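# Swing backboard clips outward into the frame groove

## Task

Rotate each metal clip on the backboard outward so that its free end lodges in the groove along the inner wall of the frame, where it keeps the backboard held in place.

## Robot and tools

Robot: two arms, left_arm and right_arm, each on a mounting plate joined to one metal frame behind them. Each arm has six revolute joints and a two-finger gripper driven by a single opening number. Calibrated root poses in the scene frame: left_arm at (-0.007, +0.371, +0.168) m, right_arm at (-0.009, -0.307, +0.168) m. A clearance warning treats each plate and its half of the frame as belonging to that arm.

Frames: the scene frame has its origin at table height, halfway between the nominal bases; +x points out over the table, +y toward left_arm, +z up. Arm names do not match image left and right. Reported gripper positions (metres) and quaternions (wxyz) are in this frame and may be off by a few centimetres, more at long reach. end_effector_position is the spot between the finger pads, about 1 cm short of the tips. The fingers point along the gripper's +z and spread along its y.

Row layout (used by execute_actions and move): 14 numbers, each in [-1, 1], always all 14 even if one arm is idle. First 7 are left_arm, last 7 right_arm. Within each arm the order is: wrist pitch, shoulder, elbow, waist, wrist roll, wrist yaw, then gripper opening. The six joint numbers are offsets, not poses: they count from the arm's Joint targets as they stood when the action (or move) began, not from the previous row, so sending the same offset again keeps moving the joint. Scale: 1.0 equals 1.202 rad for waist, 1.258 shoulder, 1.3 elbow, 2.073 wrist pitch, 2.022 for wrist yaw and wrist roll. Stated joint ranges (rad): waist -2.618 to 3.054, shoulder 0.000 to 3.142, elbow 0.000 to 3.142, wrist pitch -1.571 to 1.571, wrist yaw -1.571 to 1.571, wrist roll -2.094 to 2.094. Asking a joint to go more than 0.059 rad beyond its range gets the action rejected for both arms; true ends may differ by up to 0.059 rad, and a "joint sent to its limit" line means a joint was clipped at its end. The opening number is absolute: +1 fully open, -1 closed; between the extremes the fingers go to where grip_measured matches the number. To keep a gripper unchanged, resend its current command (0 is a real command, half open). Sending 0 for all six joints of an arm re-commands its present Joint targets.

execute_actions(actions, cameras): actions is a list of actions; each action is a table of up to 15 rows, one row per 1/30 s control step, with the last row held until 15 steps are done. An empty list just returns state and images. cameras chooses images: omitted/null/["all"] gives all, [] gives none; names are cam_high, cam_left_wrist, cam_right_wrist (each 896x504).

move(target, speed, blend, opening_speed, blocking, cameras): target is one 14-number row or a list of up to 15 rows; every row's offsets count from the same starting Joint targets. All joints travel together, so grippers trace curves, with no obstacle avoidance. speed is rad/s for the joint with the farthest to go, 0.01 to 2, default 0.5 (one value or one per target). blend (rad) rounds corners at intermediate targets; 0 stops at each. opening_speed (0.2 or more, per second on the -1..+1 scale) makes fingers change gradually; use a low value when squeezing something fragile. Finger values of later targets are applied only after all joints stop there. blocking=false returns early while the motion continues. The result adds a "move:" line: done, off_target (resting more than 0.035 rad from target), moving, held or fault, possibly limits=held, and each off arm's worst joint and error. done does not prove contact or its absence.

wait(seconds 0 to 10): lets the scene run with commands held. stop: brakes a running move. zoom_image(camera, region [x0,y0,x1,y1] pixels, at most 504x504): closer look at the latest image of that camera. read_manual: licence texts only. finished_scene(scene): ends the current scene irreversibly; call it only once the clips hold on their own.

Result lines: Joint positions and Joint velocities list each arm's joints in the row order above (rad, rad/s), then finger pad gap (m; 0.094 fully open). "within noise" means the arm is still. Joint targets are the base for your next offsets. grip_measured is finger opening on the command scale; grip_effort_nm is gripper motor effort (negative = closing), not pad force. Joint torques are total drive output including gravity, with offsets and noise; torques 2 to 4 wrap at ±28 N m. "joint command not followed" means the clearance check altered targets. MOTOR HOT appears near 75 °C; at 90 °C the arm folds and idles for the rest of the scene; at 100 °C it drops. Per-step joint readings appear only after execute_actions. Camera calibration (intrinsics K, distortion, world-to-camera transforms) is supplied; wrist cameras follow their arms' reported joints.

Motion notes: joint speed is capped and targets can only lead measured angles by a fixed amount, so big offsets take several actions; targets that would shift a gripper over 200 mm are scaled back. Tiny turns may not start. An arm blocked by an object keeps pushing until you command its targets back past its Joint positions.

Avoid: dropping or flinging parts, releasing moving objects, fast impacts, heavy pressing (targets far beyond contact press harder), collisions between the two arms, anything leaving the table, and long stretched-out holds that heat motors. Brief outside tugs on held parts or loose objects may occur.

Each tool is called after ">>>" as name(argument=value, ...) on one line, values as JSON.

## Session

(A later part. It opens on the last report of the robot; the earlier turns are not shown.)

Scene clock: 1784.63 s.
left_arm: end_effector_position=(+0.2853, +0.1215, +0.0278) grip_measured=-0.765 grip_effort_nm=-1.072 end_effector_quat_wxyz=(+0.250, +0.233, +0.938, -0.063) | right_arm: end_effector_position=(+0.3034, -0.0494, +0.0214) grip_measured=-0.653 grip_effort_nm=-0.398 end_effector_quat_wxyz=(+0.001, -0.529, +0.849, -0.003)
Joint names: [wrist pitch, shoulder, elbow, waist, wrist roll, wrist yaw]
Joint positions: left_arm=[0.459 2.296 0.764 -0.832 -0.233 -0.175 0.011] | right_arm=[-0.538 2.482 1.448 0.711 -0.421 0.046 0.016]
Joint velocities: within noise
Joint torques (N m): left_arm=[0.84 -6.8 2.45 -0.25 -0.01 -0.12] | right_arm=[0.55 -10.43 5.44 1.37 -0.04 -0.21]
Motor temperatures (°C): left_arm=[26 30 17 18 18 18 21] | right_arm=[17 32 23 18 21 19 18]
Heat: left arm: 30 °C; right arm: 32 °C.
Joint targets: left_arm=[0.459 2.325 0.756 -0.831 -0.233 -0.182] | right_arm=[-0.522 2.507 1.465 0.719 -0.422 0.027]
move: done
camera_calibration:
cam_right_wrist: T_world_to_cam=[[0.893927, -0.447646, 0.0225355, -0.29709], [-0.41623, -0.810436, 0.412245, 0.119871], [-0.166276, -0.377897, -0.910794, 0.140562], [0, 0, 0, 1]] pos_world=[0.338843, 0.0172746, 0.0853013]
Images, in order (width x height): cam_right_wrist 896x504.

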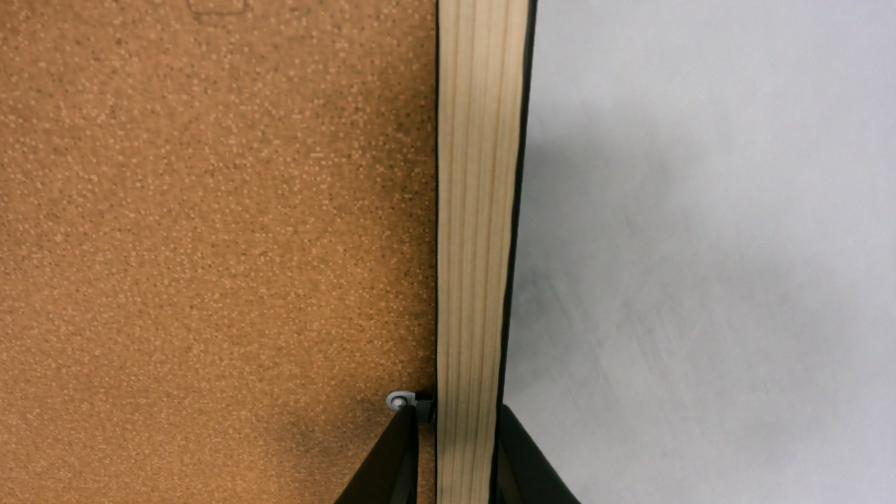

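>>> move(target=[[0,0,0,0,0,0,-0.82,0,0,0,0,0,0,-0.68],[0,0,0,0,0,0,-0.82,0,0,0,0,0,0,-0.45]], opening_speed=0.2, cameras=["cam_right_wrist"])

>>> zoom_image(camera="cam_right_wrist", region=[330, 320, 620, 504])

Scene clock: 1789.93 s.
left_arm: end_effector_position=(+0.2853, +0.1215, +0.0278) grip_measured=-0.765 grip_effort_nm=-1.053 end_effector_quat_wxyz=(+0.250, +0.233, +0.938, -0.063) | right_arm: end_effector_position=(+0.3070, -0.0507, +0.0217) grip_measured=-0.453 grip_effort_nm=0.081 end_effector_quat_wxyz=(+0.006, -0.528, +0.849, -0.012)
Joint names: [wrist pitch, shoulder, elbow, waist, wrist roll, wrist yaw]
Joint positions: left_arm=[0.459 2.296 0.764 -0.832 -0.233 -0.175 0.011] | right_arm=[-0.533 2.482 1.449 0.711 -0.42 0.065 0.026]
Joint velocities: within noise
Joint torques (N m): left_arm=[0.82 -6.63 2.44 -0.34 0.01 -0.1] | right_arm=[0.49 -10.5 5.39 1.36 -0.05 -0.39]
Motor temperatures (°C): left_arm=[26 30 17 18 18 18 21] | right_arm=[17 32 23 18 21 19 18]
Heat: left arm: 30 °C; right arm: 32 °C.
Joint targets: left_arm=[0.459 2.325 0.756 -0.831 -0.233 -0.182] | right_arm=[-0.521 2.507 1.465 0.719 -0.422 0.027]
move: off_target (right_arm); right_arm: the wrist yaw is farthest, 0.038 rad from its target
camera_calibration:
cam_right_wrist: T_world_to_cam=[[0.892702, -0.448682, 0.0420514, -0.300957], [-0.424459, -0.805809, 0.412923, 0.122943], [-0.151386, -0.386466, -0.909795, 0.135875], [0, 0, 0, 1]] pos_world=[0.341419, 0.0165458, 0.0855077]
Images, in order (width x height): cam_right_wrist 896x504.

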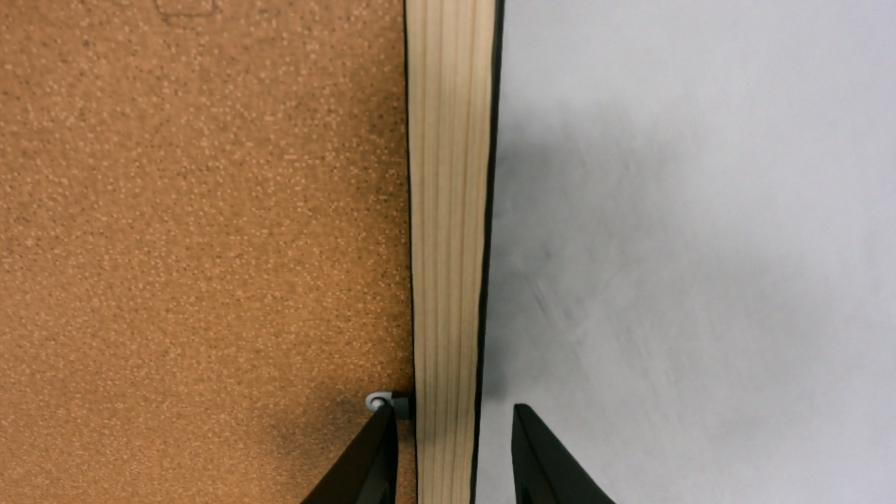

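Scaled by 1.738.

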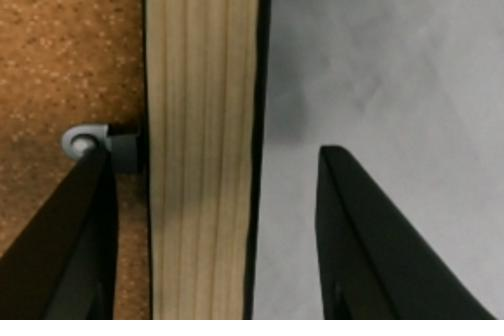

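>>> move(target=[[0,0,0,0,0,0,-0.82,0,0,0,0,0,0,-0.35],[0,0,0,0,0,0,-0.82,-0.0434,-0.1065,0,0,0,0,-0.35],[0,0,0,0,0,0,-0.82,-0.0309,-0.1669,-0.1208,0.2537,-0.5203,0,-0.5]], speed=[0.1,0.25,0.5])

Scene clock: 1817.60 s.
left_arm: end_effector_position=(+0.2853, +0.1216, +0.0278) grip_measured=-0.765 grip_effort_nm=-1.048 end_effector_quat_wxyz=(+0.250, +0.233, +0.938, -0.063) | right_arm: end_effector_position=(+0.2275, -0.0028, +0.0566) grip_measured=-0.352 grip_effort_nm=0.066 end_effector_quat_wxyz=(+0.006, +0.857, -0.515, +0.000)
Joint names: [wrist pitch, shoulder, elbow, waist, wrist roll, wrist yaw]
Joint positions: left_arm=[0.459 2.296 0.764 -0.832 -0.233 -0.175 0.011] | right_arm=[-0.599 2.357 1.361 0.932 -1.143 0.04 0.03]
Joint velocities: within noise
Joint torques (N m): left_arm=[0.88 -6.74 2.37 -0.17 0.02 -0.16] | right_arm=[0.35 -11.93 4.36 0.39 0.02 -0.01]
Motor temperatures (°C): left_arm=[26 30 17 18 18 18 21] | right_arm=[17 33 24 18 21 19 18]
Heat: left arm: 30 °C; right arm: 33 °C.
Joint targets: left_arm=[0.459 2.325 0.756 -0.831 -0.233 -0.183] | right_arm=[-0.598 2.357 1.362 0.931 -1.138 0.040]
Tool commands: left_gripper/opening=-0.82 right_gripper/opening=-0.35
move: held (right_arm; a check stopped the path); path passed 2 of 3 targets; target 3's new numbers were not sent; limits=held; right_arm: the wrist roll is farthest, 0.331 rad from its target
joint command not followed: on one or more control steps a check withheld the commanded joint targets of the right arm, and it was not sent them on those steps.
cause: the commanded joint targets, or the way to them, would bring a part of the robot too close to another arm (this arm's wrist (the part past the wrist pitch) and the left arm's wrist (the part past the wrist pitch)).
camera_calibration:
cam_left_wrist: T_world_to_cam=[[-0.471538, -0.88129, -0.0313046, 0.247714], [-0.876857, 0.472346, -0.089505, 0.234018], [0.0936664, -0.0147554, -0.995494, 0.08689], [0, 0, 0, 1]] pos_world=[0.313868, 0.109052, 0.115199]
cam_right_wrist: T_world_to_cam=[[0.88704, 0.461648, 0.00642976, -0.204099], [0.417121, -0.807296, 0.417472, -0.0783381], [0.197916, -0.367633, -0.908667, 0.0946394], [0, 0, 0, 1]] pos_world=[0.19499, 0.0657725, 0.120012]

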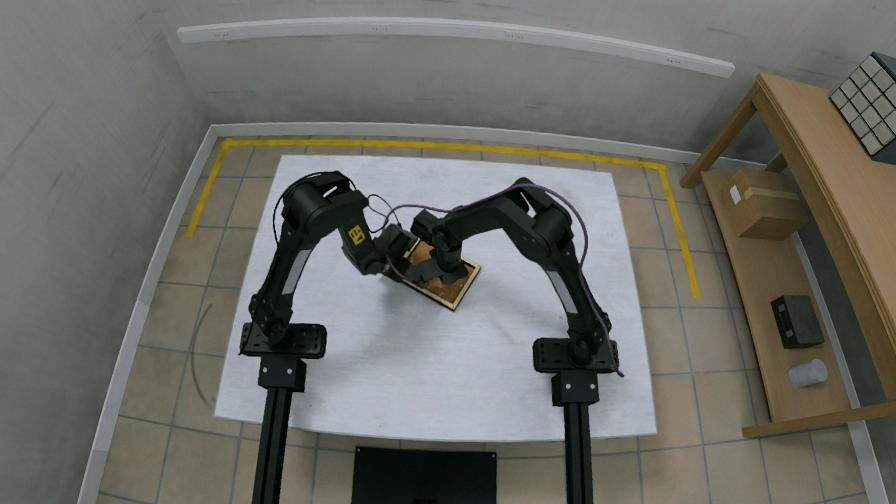

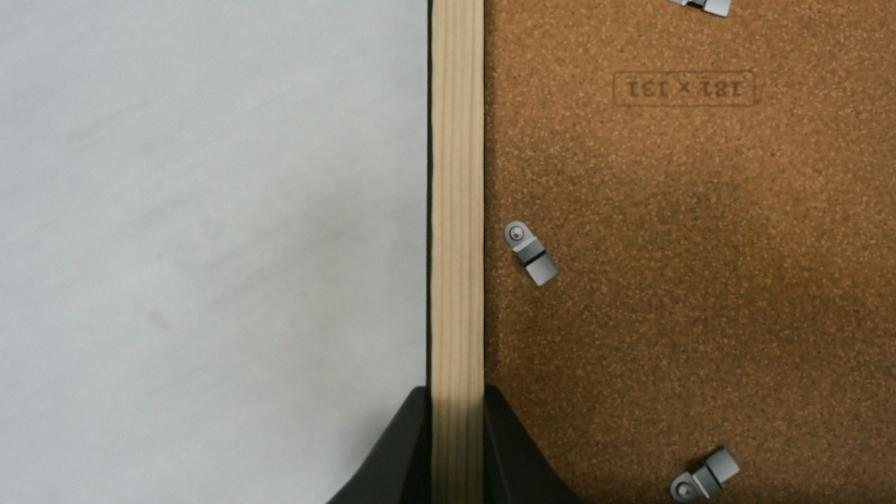

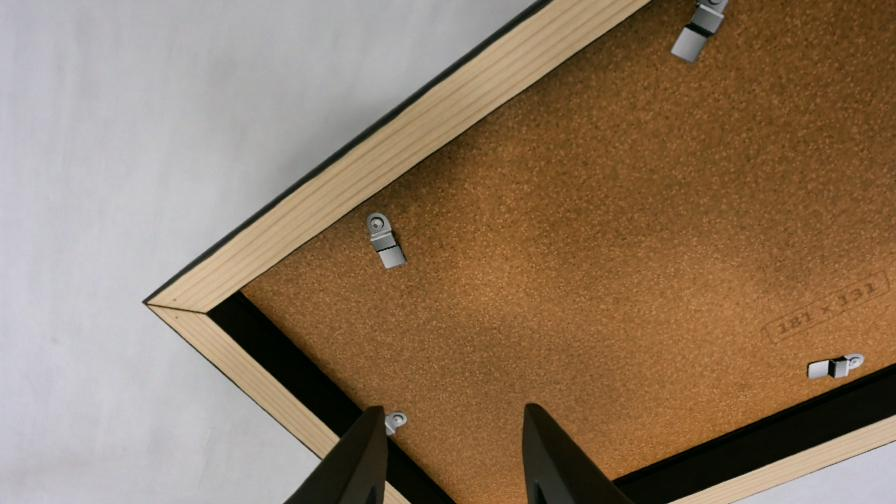

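>>> move(target=[[0,0,0,0,0,0,-0.5,0,0,0,0,0,0,-0.35],[0,-0.0795,0,0,0,0,-0.5,0,0,0,0,0,0,-0.35],[0,-0.2385,0,0.208,0,0,-0.5,0,0,0,0,0,0,-0.35]], speed=[0.1,0.15,0.4], opening_speed=0.5)

Scene clock: 1851.60 s.
left_arm: end_effector_position=(+0.2854, +0.1215, +0.0278) grip_measured=-0.502 grip_effort_nm=0.071 end_effector_quat_wxyz=(+0.250, +0.233, +0.938, -0.063) | right_arm: end_effector_position=(+0.2275, -0.0028, +0.0566) grip_measured=-0.352 grip_effort_nm=0.066 end_effector_quat_wxyz=(+0.006, +0.857, -0.515, +0.000)
Joint names: [wrist pitch, shoulder, elbow, waist, wrist roll, wrist yaw]
Joint positions: left_arm=[0.459 2.296 0.764 -0.832 -0.233 -0.175 0.023] | right_arm=[-0.599 2.357 1.361 0.932 -1.143 0.04 0.03]
Joint velocities: within noise
Joint torques (N m): left_arm=[0.87 -9.1 3.15 -0.43 0.01 -0.04] | right_arm=[0.35 -11.96 4.38 0.43 0.01 -0.01]
Motor temperatures (°C): left_arm=[26 30 17 18 18 18 21] | right_arm=[17 31 23 18 21 19 18]
Heat: left arm: 30 °C; right arm: 31 °C.
Joint targets: left_arm=[0.459 2.296 0.764 -0.832 -0.233 -0.175] | right_arm=[-0.598 2.357 1.362 0.931 -1.138 0.040]
move: held (left_arm; a check stopped the path); path passed 1 of 3 targets; limits=held; left_arm: the shoulder is farthest, 0.271 rad from its target
joint command not followed: on one or more control steps a check withheld the commanded joint targets of the left arm, and it was not sent them on those steps.
cause: the commanded joint targets, or the way to them, would bring a part of the robot too close to another arm (this arm's wrist (the part past the wrist pitch) and the right arm's wrist (the part past the wrist pitch)).
camera_calibration:
cam_left_wrist: T_world_to_cam=[[-0.471516, -0.881305, -0.0311979, 0.247687], [-0.87684, 0.472309, -0.0898697, 0.234111], [0.0939377, -0.0150195, -0.995465, 0.0868826], [0, 0, 0, 1]] pos_world=[0.313904, 0.10902, 0.115255]
cam_right_wrist: T_world_to_cam=[[0.88704, 0.461648, 0.00642976, -0.204099], [0.417121, -0.807296, 0.417472, -0.0783381], [0.197916, -0.367633, -0.908667, 0.0946394], [0, 0, 0, 1]] pos_world=[0.19499, 0.0657725, 0.120012]

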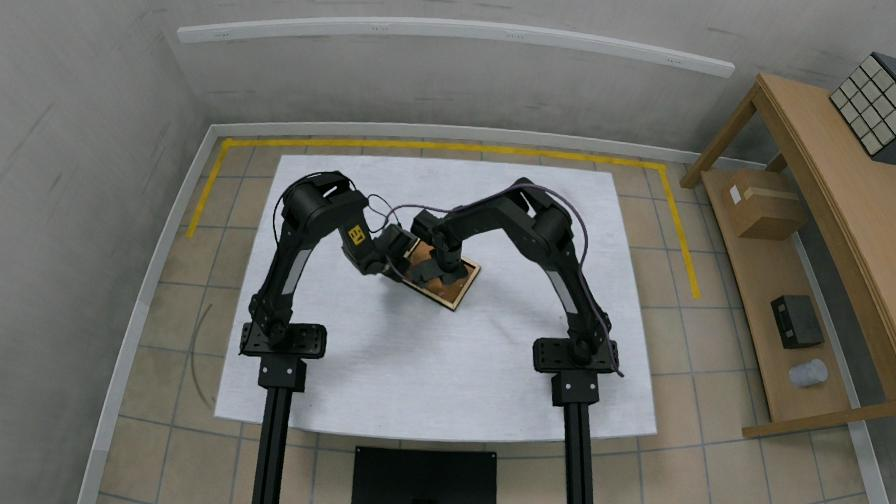

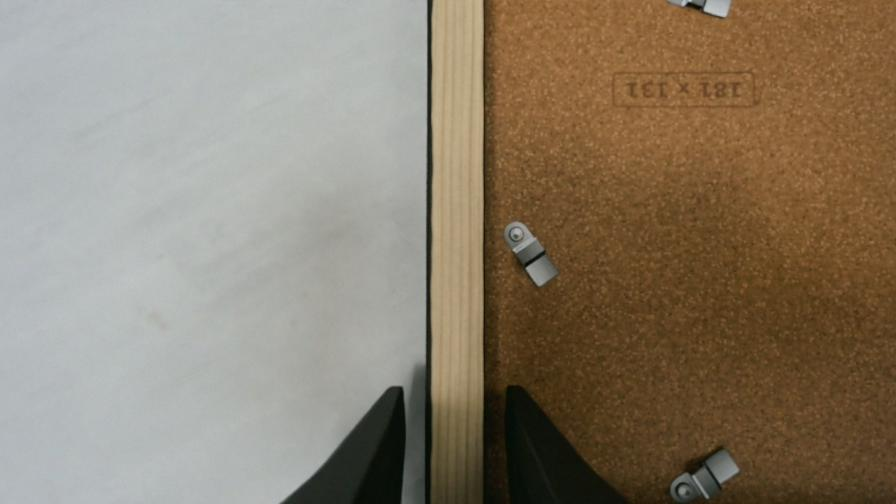

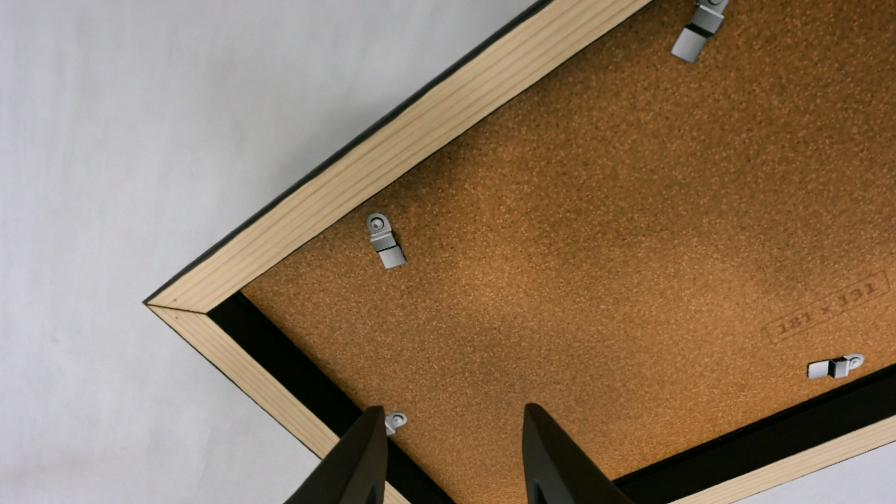

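>>> move(target=[0,0,0,0,0,0,-0.5,0,0,0,-0.15,0.25,0,-0.35], speed=0.4, cameras=[])

>>> move(target=[[0,-0.0795,0,0,0,0,-0.5,0,0,0,0,0,0,-0.35],[0,-0.2385,0,0.208,0,0,-0.5,0,0,0,0,0,0,-0.35]], speed=[0.15,0.4])

Scene clock: 1856.83 s.
left_arm: end_effector_position=(+0.2854, +0.1215, +0.0278) grip_measured=-0.502 grip_effort_nm=0.076 end_effector_quat_wxyz=(+0.250, +0.233, +0.938, -0.063) | right_arm: end_effector_position=(+0.2770, -0.0499, +0.0539) grip_measured=-0.352 grip_effort_nm=0.066 end_effector_quat_wxyz=(-0.009, -0.636, +0.772, -0.001)
Joint names: [wrist pitch, shoulder, elbow, waist, wrist roll, wrist yaw]
Joint positions: left_arm=[0.459 2.296 0.764 -0.832 -0.233 -0.175 0.023] | right_arm=[-0.599 2.357 1.361 0.754 -0.64 0.04 0.03]
Joint velocities: within noise
Joint torques (N m): left_arm=[0.85 -9.25 3.1 -0.27 -0.01 -0.02] | right_arm=[0.34 -11.96 4.33 0.25 0.05 -0.02]
Motor temperatures (°C): left_arm=[26 31 17 18 18 18 20] | right_arm=[17 31 23 18 21 19 18]
Heat: left arm: 31 °C; right arm: 31 °C.
Joint targets: left_arm=[0.459 2.296 0.764 -0.832 -0.233 -0.175] | right_arm=[-0.598 2.357 1.362 0.751 -0.633 0.040]
move: done
No camera images: "cameras" was empty.

Scene clock: 1858.57 s.
left_arm: end_effector_position=(+0.3912, +0.1762, +0.1364) grip_measured=-0.502 grip_effort_nm=0.076 end_effector_quat_wxyz=(+0.378, +0.093, +0.917, -0.084) | right_arm: end_effector_position=(+0.2770, -0.0499, +0.0539) grip_measured=-0.352 grip_effort_nm=0.061 end_effector_quat_wxyz=(-0.009, -0.636, +0.772, -0.001)
Joint names: [wrist pitch, shoulder, elbow, waist, wrist roll, wrist yaw]
Joint positions: left_arm=[0.47 2.015 0.764 -0.581 -0.233 -0.174 0.023] | right_arm=[-0.599 2.357 1.361 0.754 -0.64 0.04 0.03]
Joint velocities: within noise
Joint torques (N m): left_arm=[1.1 -10.47 5.12 -0.43 0.03 -0.05] | right_arm=[0.34 -11.99 4.33 0.25 0.04 -0.01]
Motor temperatures (°C): left_arm=[26 31 17 18 18 18 20] | right_arm=[17 31 23 18 21 19 18]
Heat: left arm: 31 °C; right arm: 31 °C.
Joint targets: left_arm=[0.459 1.996 0.764 -0.582 -0.233 -0.175] | right_arm=[-0.598 2.357 1.362 0.751 -0.633 0.040]
move: done
camera_calibration:
cam_left_wrist: T_world_to_cam=[[-0.229482, -0.97198, 0.0509168, 0.259216], [-0.915131, 0.197653, -0.35138, 0.409878], [0.331471, -0.127231, -0.934847, 0.104429], [0, 0, 0, 1]] pos_world=[0.399963, 0.184226, 0.22845]
cam_right_wrist: T_world_to_cam=[[0.979811, -0.199849, 0.00554022, -0.284929], [-0.183202, -0.886411, 0.425104, 0.0260431], [-0.0800455, -0.417537, -0.905128, 0.139414], [0, 0, 0, 1]] pos_world=[0.295107, 0.0243528, 0.116695]

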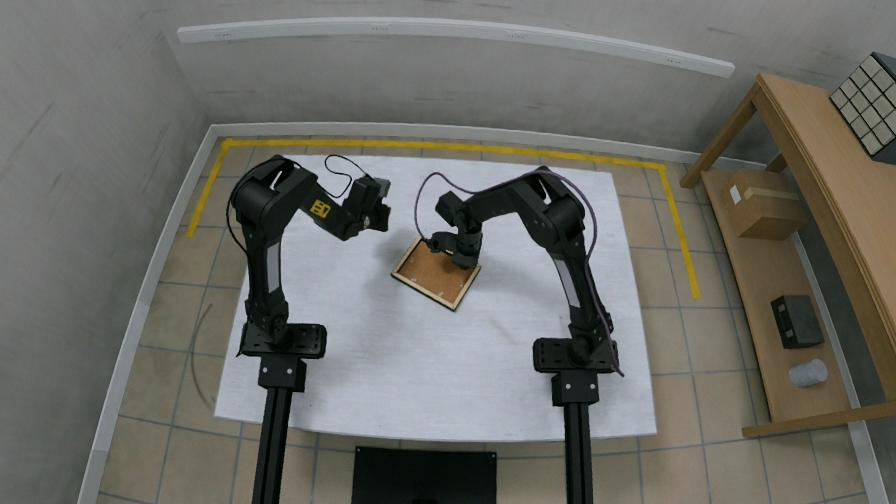

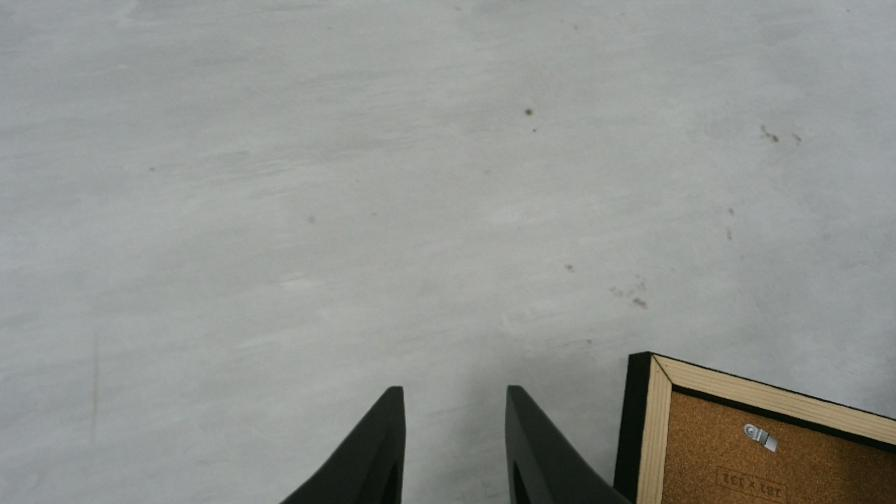

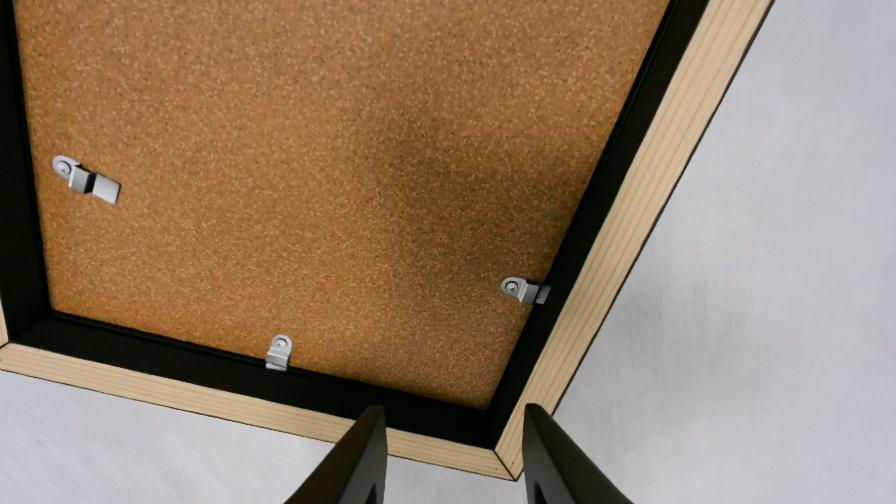

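>>> zoom_image(camera="cam_right_wrist", region=[460, 240, 600, 340])

>>> zoom_image(camera="cam_right_wrist", region=[220, 310, 340, 390])

Scaled by 3.600.

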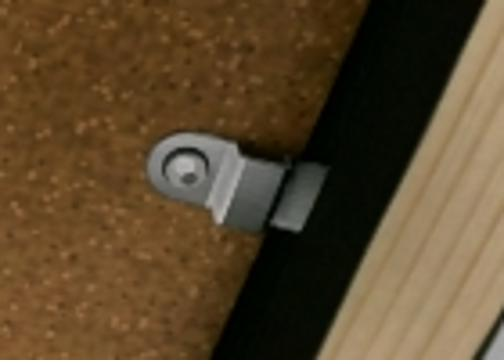

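Scaled by 4.200.

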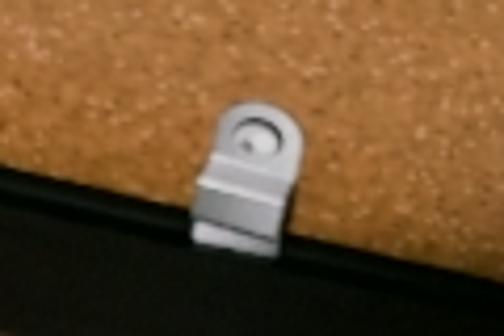

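>>> move(target=[0,0,0,0,0,0,-0.5,0.0391,0.0413,-0.0292,0.2196,-0.366,0,-0.574], speed=0.4, cameras=["cam_right_wrist"])

Scene clock: 1894.43 s.
left_arm: end_effector_position=(+0.3912, +0.1762, +0.1364) grip_measured=-0.502 grip_effort_nm=0.071 end_effector_quat_wxyz=(+0.378, +0.093, +0.917, -0.084) | right_arm: end_effector_position=(+0.2015, +0.0140, +0.0391) grip_measured=-0.572 grip_effort_nm=-0.159 end_effector_quat_wxyz=(-0.001, +0.924, -0.381, +0.002)
Joint names: [wrist pitch, shoulder, elbow, waist, wrist roll, wrist yaw]
Joint positions: left_arm=[0.47 2.015 0.764 -0.581 -0.233 -0.174 0.023] | right_arm=[-0.525 2.394 1.335 1.011 -1.365 0.04 0.02]
Joint velocities: within noise
Joint torques (N m): left_arm=[1.09 -10.45 5.18 -0.62 0.02 -0.06] | right_arm=[0.44 -10.61 3.41 0.87 -0.12 -0.02]
Motor temperatures (°C): left_arm=[27 31 18 18 18 18 19] | right_arm=[17 31 23 18 21 19 18]
Heat: left arm: 31 °C; right arm: 31 °C.
Joint targets: left_arm=[0.459 1.996 0.764 -0.582 -0.233 -0.175] | right_arm=[-0.517 2.409 1.324 1.015 -1.373 0.040]
move: done
camera_calibration:
cam_right_wrist: T_world_to_cam=[[0.710548, 0.70341, 0.0183414, -0.156953], [0.635067, -0.652301, 0.413756, -0.0925831], [0.303004, -0.282345, -0.910203, 0.0678107], [0, 0, 0, 1]] pos_world=[0.149772, 0.0691561, 0.102907]
Images, in order (width x height): cam_right_wrist 896x504.

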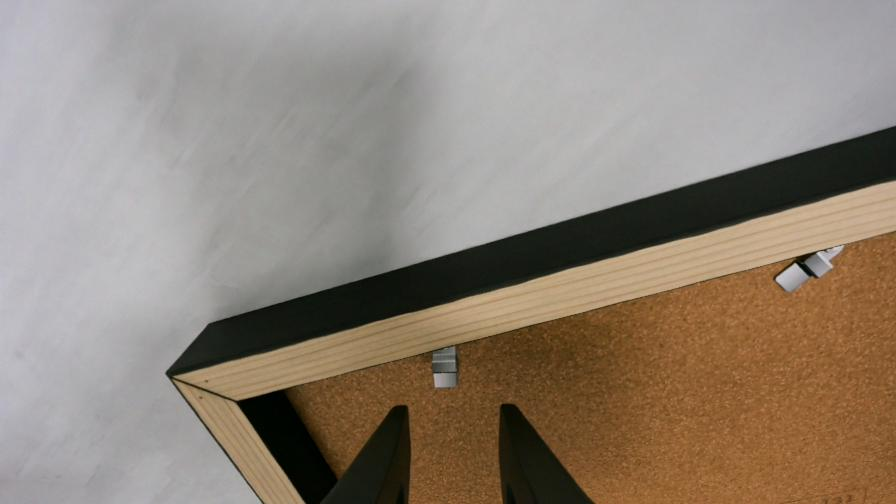

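>>> move(target=[0,0,0,0,0,0,-0.5,0.0188,0.0274,0,0.015,0.0134,0,-0.574], speed=0.15, cameras=["cam_right_wrist"])

>>> zoom_image(camera="cam_right_wrist", region=[330, 320, 620, 504])

Scene clock: 1911.30 s.
left_arm: end_effector_position=(+0.3912, +0.1762, +0.1364) grip_measured=-0.502 grip_effort_nm=0.076 end_effector_quat_wxyz=(+0.378, +0.093, +0.917, -0.084) | right_arm: end_effector_position=(+0.1979, +0.0168, +0.0270) grip_measured=-0.572 grip_effort_nm=-0.154 end_effector_quat_wxyz=(-0.002, +0.925, -0.381, +0.004)
Joint names: [wrist pitch, shoulder, elbow, waist, wrist roll, wrist yaw]
Joint positions: left_arm=[0.47 2.015 0.764 -0.581 -0.233 -0.174 0.023] | right_arm=[-0.489 2.428 1.335 1.023 -1.354 0.044 0.02]
Joint velocities: within noise
Joint torques (N m): left_arm=[1.09 -10.5 5.14 -0.5 0.02 -0.05] | right_arm=[0.47 -10.65 3.28 1.43 0.04 -0.05]
Motor temperatures (°C): left_arm=[27 31 18 18 18 18 19] | right_arm=[17 33 22 18 21 19 18]
Heat: left arm: 31 °C; right arm: 33 °C.
Joint targets: left_arm=[0.459 1.996 0.764 -0.582 -0.233 -0.175] | right_arm=[-0.478 2.444 1.324 1.033 -1.346 0.040]
move: done
camera_calibration:
cam_right_wrist: T_world_to_cam=[[0.709725, 0.70414, 0.0218484, -0.156145], [0.633866, -0.651813, 0.416357, -0.0833293], [0.307415, -0.28165, -0.908938, 0.0577541], [0, 0, 0, 1]] pos_world=[0.145885, 0.0718991, 0.0906012]
Images, in order (width x height): cam_right_wrist 896x504.

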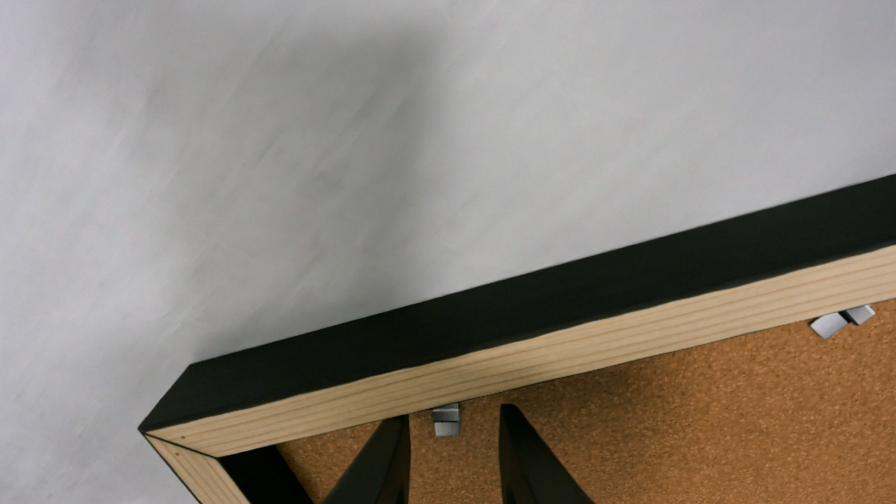

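Scaled by 1.738.

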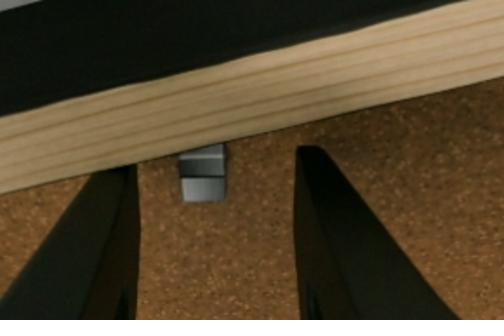

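>>> move(target=[0,0,0,0,0,0,-0.5,0.0051,0.0171,0,0.0031,0.0018,0,-0.574], speed=0.1, cameras=["cam_right_wrist"])

>>> zoom_image(camera="cam_right_wrist", region=[330, 320, 620, 504])

Scene clock: 1919.87 s.
left_arm: end_effector_position=(+0.3912, +0.1762, +0.1364) grip_measured=-0.502 grip_effort_nm=0.076 end_effector_quat_wxyz=(+0.378, +0.093, +0.917, -0.084) | right_arm: end_effector_position=(+0.1988, +0.0154, +0.0208) grip_measured=-0.572 grip_effort_nm=-0.159 end_effector_quat_wxyz=(+0.000, +0.924, -0.382, +0.008)
Joint names: [wrist pitch, shoulder, elbow, waist, wrist roll, wrist yaw]
Joint positions: left_arm=[0.47 2.015 0.764 -0.581 -0.233 -0.174 0.023] | right_arm=[-0.473 2.445 1.335 1.023 -1.35 0.053 0.02]
Joint velocities: within noise
Joint torques (N m): left_arm=[1.11 -10.41 5.19 -0.35 0.01 -0.04] | right_arm=[0.43 -10.29 3.21 1.81 0.05 -0.14]
Motor temperatures (°C): left_arm=[27 31 18 18 18 18 19] | right_arm=[17 33 22 18 21 19 18]
Heat: left arm: 31 °C; right arm: 33 °C.
Joint targets: left_arm=[0.459 1.996 0.764 -0.582 -0.233 -0.175] | right_arm=[-0.468 2.465 1.324 1.037 -1.342 0.040]
move: done
camera_calibration:
cam_right_wrist: T_world_to_cam=[[0.711958, 0.701872, 0.0221723, -0.156046], [0.628686, -0.651151, 0.425154, -0.0813418], [0.312841, -0.288752, -0.904849, 0.0503602], [0, 0, 0, 1]] pos_world=[0.146482, 0.0710999, 0.0836111]
Images, in order (width x height): cam_right_wrist 896x504.

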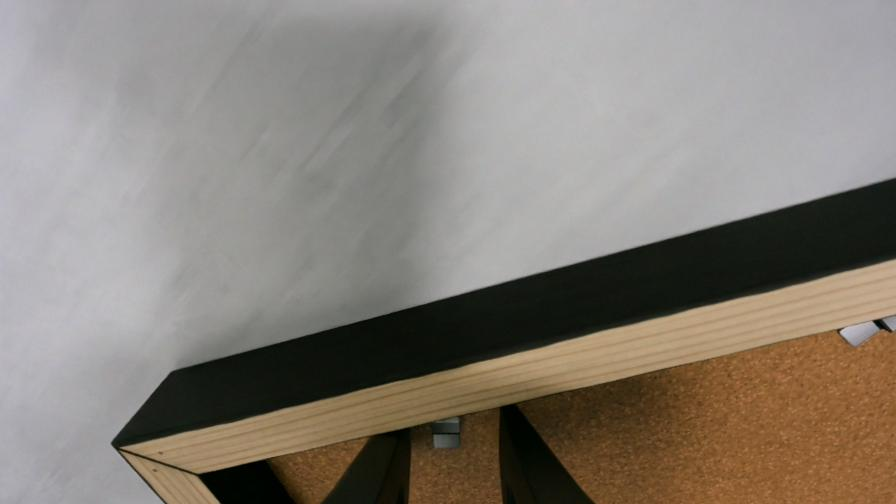

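Scaled by 1.738.

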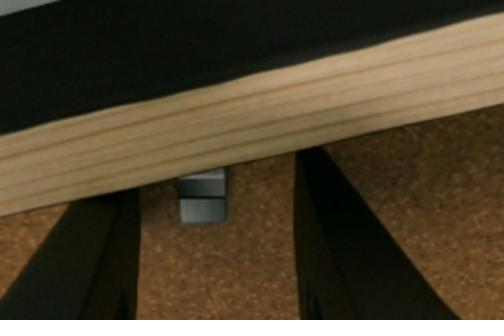

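>>> move(target=[0,0,0,0,0,0,-0.5,0,0,0,0,0,0,-0.95], opening_speed=0.2, cameras=["cam_right_wrist"])

>>> zoom_image(camera="cam_right_wrist", region=[330, 320, 620, 504])

Scene clock: 1932.10 s.
left_arm: end_effector_position=(+0.3912, +0.1762, +0.1364) grip_measured=-0.502 grip_effort_nm=0.071 end_effector_quat_wxyz=(+0.378, +0.093, +0.917, -0.084) | right_arm: end_effector_position=(+0.1972, +0.0148, +0.0208) grip_measured=-0.946 grip_effort_nm=-1.038 end_effector_quat_wxyz=(+0.003, +0.924, -0.382, +0.008)
Joint names: [wrist pitch, shoulder, elbow, waist, wrist roll, wrist yaw]
Joint positions: left_arm=[0.47 2.015 0.764 -0.581 -0.233 -0.174 0.023] | right_arm=[-0.479 2.445 1.335 1.026 -1.349 0.053 0.003]
Joint velocities: within noise
Joint torques (N m): left_arm=[1.09 -10.56 5.15 -0.31 0.04 -0.05] | right_arm=[0.5 -10.29 3.25 1.55 0.04 -0.14]
Motor temperatures (°C): left_arm=[27 32 18 18 18 18 19] | right_arm=[17 33 22 18 21 19 18]
Heat: left arm: 32 °C; right arm: 33 °C.
Joint targets: left_arm=[0.459 1.996 0.764 -0.582 -0.233 -0.175] | right_arm=[-0.467 2.465 1.324 1.037 -1.342 0.040]
move: done
camera_calibration:
cam_right_wrist: T_world_to_cam=[[0.711065, 0.702927, 0.0167341, -0.15418], [0.630821, -0.648274, 0.426387, -0.0812552], [0.310567, -0.292632, -0.904386, 0.0512092], [0, 0, 0, 1]] pos_world=[0.144985, 0.0706869, 0.0835391]
Images, in order (width x height): cam_right_wrist 896x504.

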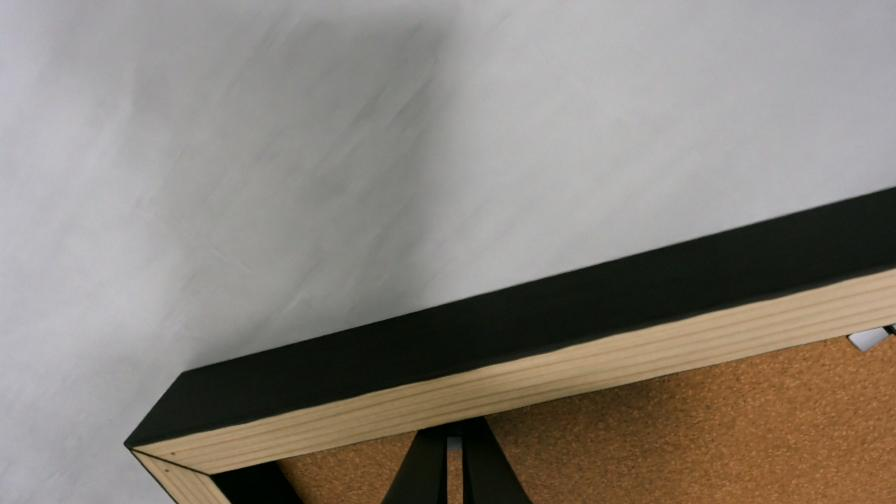

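Scaled by 1.738.

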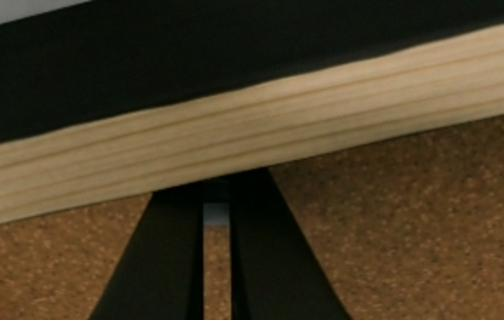

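>>> move(target=[0,0,0,0,0,0,-0.5,-0.0048,0,0,0.0042,0.317,0,-0.96], speed=0.4, cameras=["cam_right_wrist"])

>>> zoom_image(camera="cam_right_wrist", region=[330, 320, 620, 504])

Scene clock: 1939.33 s.
left_arm: end_effector_position=(+0.3912, +0.1762, +0.1364) grip_measured=-0.502 grip_effort_nm=0.076 end_effector_quat_wxyz=(+0.378, +0.093, +0.917, -0.084) | right_arm: end_effector_position=(+0.1941, +0.0131, +0.0209) grip_measured=-0.948 grip_effort_nm=-1.082 end_effector_quat_wxyz=(+0.006, +0.760, -0.650, +0.009)
Joint names: [wrist pitch, shoulder, elbow, waist, wrist roll, wrist yaw]
Joint positions: left_arm=[0.47 2.015 0.764 -0.581 -0.233 -0.174 0.023] | right_arm=[-0.491 2.445 1.335 1.031 -0.711 0.053 0.002]
Joint velocities: within noise
Joint torques (N m): left_arm=[1.12 -10.58 5.22 -0.34 0.01 -0.02] | right_arm=[0.49 -10.25 3.18 1.55 0.08 -0.14]
Motor temperatures (°C): left_arm=[27 32 18 18 18 18 19] | right_arm=[17 33 22 18 21 19 18]
Heat: left arm: 32 °C; right arm: 33 °C.
Joint targets: left_arm=[0.459 1.996 0.764 -0.582 -0.233 -0.175] | right_arm=[-0.477 2.465 1.324 1.042 -0.701 0.040]
move: done
camera_calibration:
cam_right_wrist: T_world_to_cam=[[0.989033, 0.146494, 0.0188053, -0.197565], [0.12416, -0.893618, 0.431314, 0.0210677], [0.0799895, -0.424249, -0.902006, 0.0982141], [0, 0, 0, 1]] pos_world=[0.184926, 0.0894357, 0.0832181]
Images, in order (width x height): cam_right_wrist 896x504.

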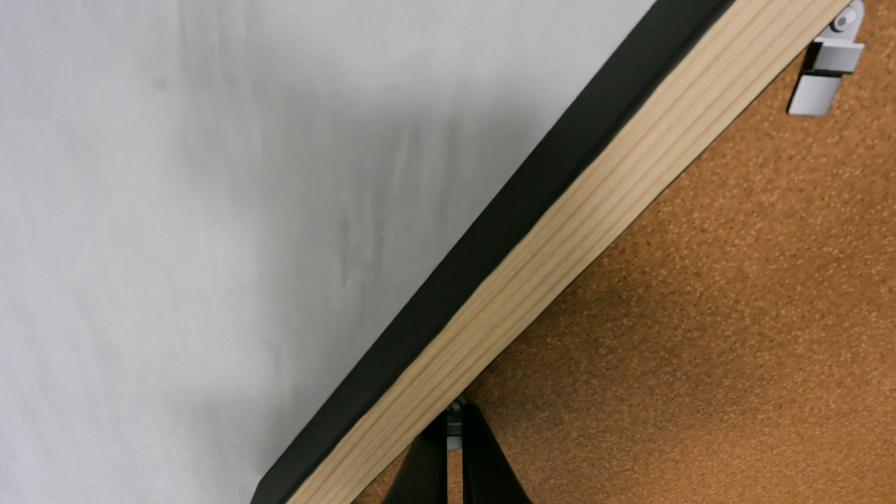

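Scaled by 1.738.

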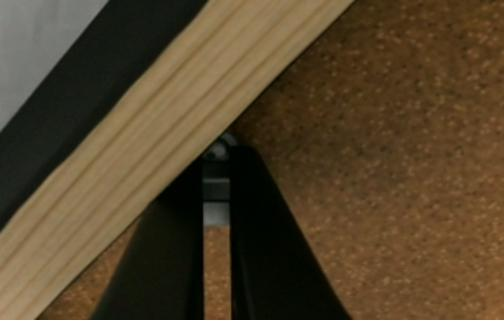

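Clean. Continue.

>>> move(target=[0,0,0,0,0,0,-0.5,-0.0025,0,0,0.006,0.33,0,-0.96], speed=0.4, cameras=["cam_right_wrist"])

>>> zoom_image(camera="cam_right_wrist", region=[330, 320, 620, 504])

Scene clock: 1945.07 s.
left_arm: end_effector_position=(+0.3912, +0.1762, +0.1364) grip_measured=-0.502 grip_effort_nm=0.076 end_effector_quat_wxyz=(+0.378, +0.093, +0.917, -0.084) | right_arm: end_effector_position=(+0.1906, +0.0138, +0.0210) grip_measured=-0.948 grip_effort_nm=-1.082 end_effector_quat_wxyz=(-0.005, -0.508, +0.861, -0.011)
Joint names: [wrist pitch, shoulder, elbow, waist, wrist roll, wrist yaw]
Joint positions: left_arm=[0.47 2.015 0.764 -0.581 -0.233 -0.174 0.023] | right_arm=[-0.497 2.445 1.335 1.039 -0.043 0.051 0.002]
Joint velocities: within noise
Joint torques (N m): left_arm=[1.09 -10.56 5.35 -0.4 -0.01 0] | right_arm=[0.47 -10.19 3.25 1.51 0.05 -0.12]
Motor temperatures (°C): left_arm=[27 32 18 18 18 18 19] | right_arm=[17 33 22 18 21 19 18]
Heat: left arm: 32 °C; right arm: 33 °C.
Joint targets: left_arm=[0.459 1.996 0.764 -0.582 -0.233 -0.175] | right_arm=[-0.483 2.465 1.324 1.049 -0.034 0.040]
move: done
camera_calibration:
cam_right_wrist: T_world_to_cam=[[0.871078, -0.490229, 0.029972, -0.163133], [-0.454026, -0.780473, 0.429794, 0.130746], [-0.187305, -0.387993, -0.902429, 0.149365], [0, 0, 0, 1]] pos_world=[0.229441, 0.0800241, 0.0834871]
Images, in order (width x height): cam_right_wrist 896x504.

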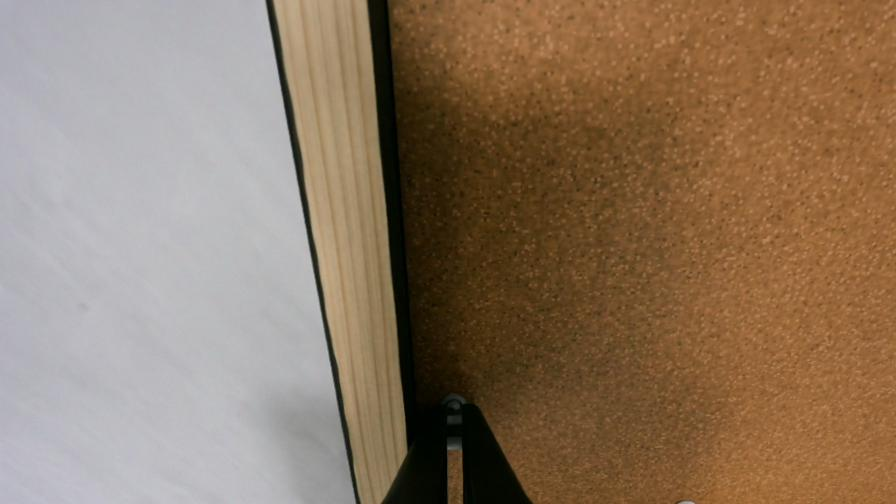

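Scaled by 1.738.

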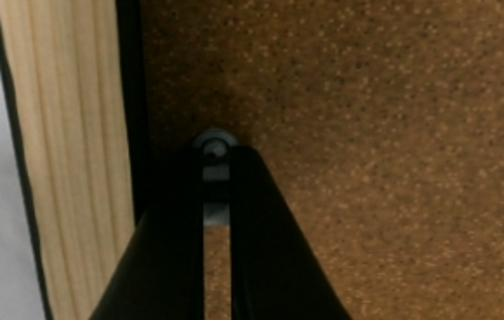

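>>> move(target=[0,0,0,0,0,0,-0.5,-0.001,0,0,0.0025,0.135,0,-0.96], speed=0.4, cameras=["cam_right_wrist"])

>>> zoom_image(camera="cam_right_wrist", region=[330, 320, 620, 504])

Scene clock: 1949.73 s.
left_arm: end_effector_position=(+0.3912, +0.1762, +0.1364) grip_measured=-0.502 grip_effort_nm=0.071 end_effector_quat_wxyz=(+0.378, +0.093, +0.917, -0.084) | right_arm: end_effector_position=(+0.1882, +0.0172, +0.0211) grip_measured=-0.948 grip_effort_nm=-1.077 end_effector_quat_wxyz=(-0.004, -0.392, +0.920, -0.006)
Joint names: [wrist pitch, shoulder, elbow, waist, wrist roll, wrist yaw]
Joint positions: left_arm=[0.47 2.015 0.764 -0.581 -0.233 -0.174 0.023] | right_arm=[-0.49 2.445 1.335 1.044 0.222 0.041 0.002]
Joint velocities: within noise
Joint torques (N m): left_arm=[1.11 -10.54 5.33 -0.47 -0.01 -0.04] | right_arm=[0.4 -10.28 3.26 1.25 0.13 -0.01]
Motor temperatures (°C): left_arm=[28 32 18 18 18 18 19] | right_arm=[17 33 22 18 21 19 19]
Heat: left arm: 32 °C; right arm: 33 °C.
Joint targets: left_arm=[0.459 1.996 0.764 -0.582 -0.233 -0.175] | right_arm=[-0.485 2.465 1.324 1.052 0.239 0.040]
move: done
camera_calibration:
cam_right_wrist: T_world_to_cam=[[0.715366, -0.698357, 0.0234348, -0.126316], [-0.640307, -0.641736, 0.422115, 0.165116], [-0.279748, -0.316972, -0.906239, 0.16651], [0, 0, 0, 1]] pos_world=[0.242668, 0.0705261, 0.0841601]
Images, in order (width x height): cam_right_wrist 896x504.

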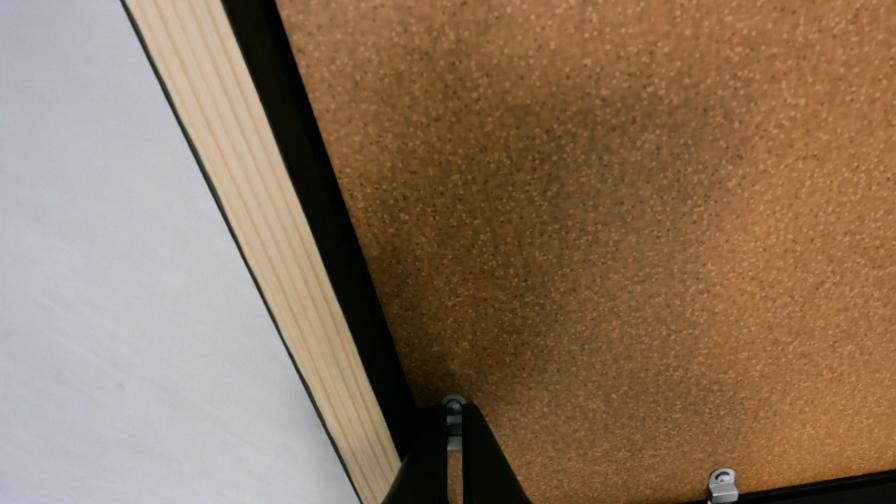

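Scaled by 1.738.

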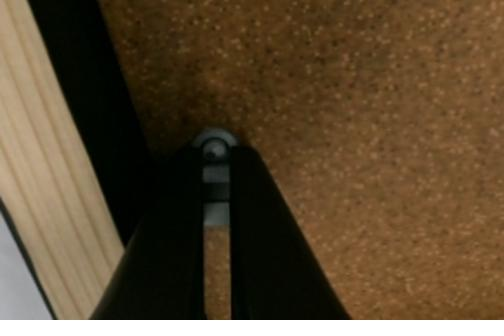

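>>> move(target=[[0,0,0,0,0,0,-0.5,0,0,0,0,0,0,-0.8],[0,0,0,0,0,0,-0.5,-0.04,-0.1025,0,0,0,0,-0.8],[0,0,0,0,0,0,-0.5,-0.0111,-0.1121,-0.0308,0.0191,-0.1162,0,-0.35],[0,0,0,0,0,0,-0.5,0.0121,-0.0318,-0.0308,0.0191,-0.1162,0,-0.35]], speed=[0.1,0.2,0.3,0.15], opening_speed=0.8, cameras=["cam_right_wrist"])

>>> zoom_image(camera="cam_right_wrist", region=[330, 320, 620, 504])

Scene clock: 1979.33 s.
left_arm: end_effector_position=(+0.3912, +0.1762, +0.1364) grip_measured=-0.502 grip_effort_nm=0.066 end_effector_quat_wxyz=(+0.378, +0.093, +0.917, -0.084) | right_arm: end_effector_position=(+0.1784, +0.0165, +0.0260) grip_measured=-0.352 grip_effort_nm=0.061 end_effector_quat_wxyz=(-0.001, -0.496, +0.868, -0.004)
Joint names: [wrist pitch, shoulder, elbow, waist, wrist roll, wrist yaw]
Joint positions: left_arm=[0.47 2.015 0.764 -0.581 -0.233 -0.174 0.023] | right_arm=[-0.475 2.414 1.294 1.066 0.011 0.042 0.03]
Joint velocities: within noise
Joint torques (N m): left_arm=[1.09 -10.59 5.11 -0.49 0.01 -0.03] | right_arm=[0.52 -10.81 3.25 1.33 -0.11 -0.04]
Motor temperatures (°C): left_arm=[28 32 18 18 18 18 18] | right_arm=[17 34 22 18 21 19 19]
Heat: left arm: 32 °C; right arm: 34 °C.
Joint targets: left_arm=[0.459 1.996 0.764 -0.582 -0.233 -0.175] | right_arm=[-0.460 2.425 1.284 1.075 0.004 0.040]
move: done; target 3's new numbers were sent with right_arm's shoulder 0.042 rad from that target
camera_calibration:
cam_right_wrist: T_world_to_cam=[[0.85756, -0.513924, 0.02175, -0.14825], [-0.474974, -0.774917, 0.417017, 0.129136], [-0.197461, -0.367948, -0.908638, 0.154243], [0, 0, 0, 1]] pos_world=[0.218927, 0.0806336, 0.0895235]
Images, in order (width x height): cam_right_wrist 896x504.

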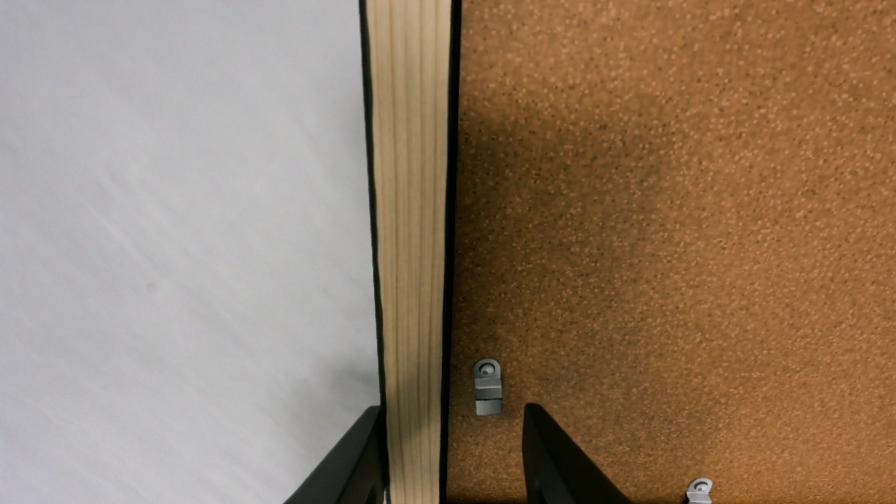

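Scaled by 1.738.

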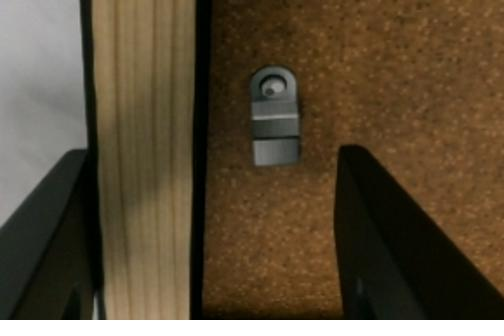

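>>> move(target=[0,0,0,0,0,0,-0.5,-0.0183,0.0103,0.04,0.0083,0.0119,0,-0.35], speed=0.15, cameras=["cam_right_wrist"])

>>> zoom_image(camera="cam_right_wrist", region=[330, 320, 620, 504])

Scene clock: 1993.83 s.
left_arm: end_effector_position=(+0.3912, +0.1762, +0.1364) grip_measured=-0.502 grip_effort_nm=0.071 end_effector_quat_wxyz=(+0.378, +0.093, +0.917, -0.084) | right_arm: end_effector_position=(+0.1763, +0.0205, +0.0257) grip_measured=-0.352 grip_effort_nm=0.061 end_effector_quat_wxyz=(-0.003, -0.497, +0.868, -0.005)
Joint names: [wrist pitch, shoulder, elbow, waist, wrist roll, wrist yaw]
Joint positions: left_arm=[0.47 2.015 0.764 -0.581 -0.233 -0.174 0.023] | right_arm=[-0.489 2.424 1.314 1.076 0.021 0.042 0.03]
Joint velocities: within noise
Joint torques (N m): left_arm=[1.12 -10.47 5.31 -0.42 0.03 -0.09] | right_arm=[0.27 -10.69 5.57 1.33 0.04 -0.03]
Motor temperatures (°C): left_arm=[28 32 19 18 18 18 18] | right_arm=[17 32 22 18 21 19 18]
Heat: left arm: 32 °C; right arm: 32 °C.
Joint targets: left_arm=[0.459 1.996 0.764 -0.582 -0.233 -0.175] | right_arm=[-0.498 2.438 1.336 1.085 0.028 0.040]
move: done
camera_calibration:
cam_right_wrist: T_world_to_cam=[[0.857888, -0.513361, 0.0221144, -0.144551], [-0.4737, -0.773469, 0.421133, 0.130998], [-0.199088, -0.371761, -0.906729, 0.155283], [0, 0, 0, 1]] pos_world=[0.216977, 0.0848445, 0.0888291]
Images, in order (width x height): cam_right_wrist 896x504.

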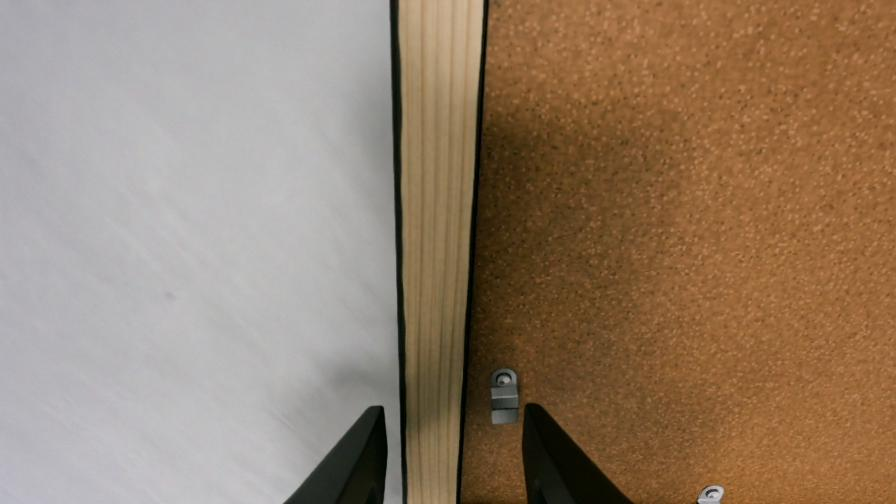

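Scaled by 1.738.

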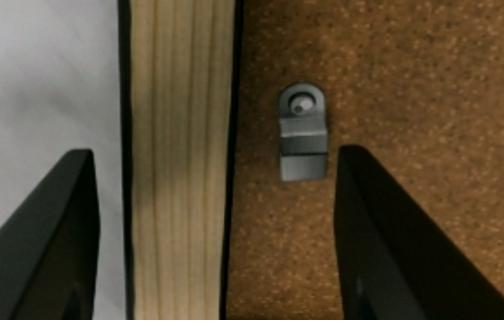

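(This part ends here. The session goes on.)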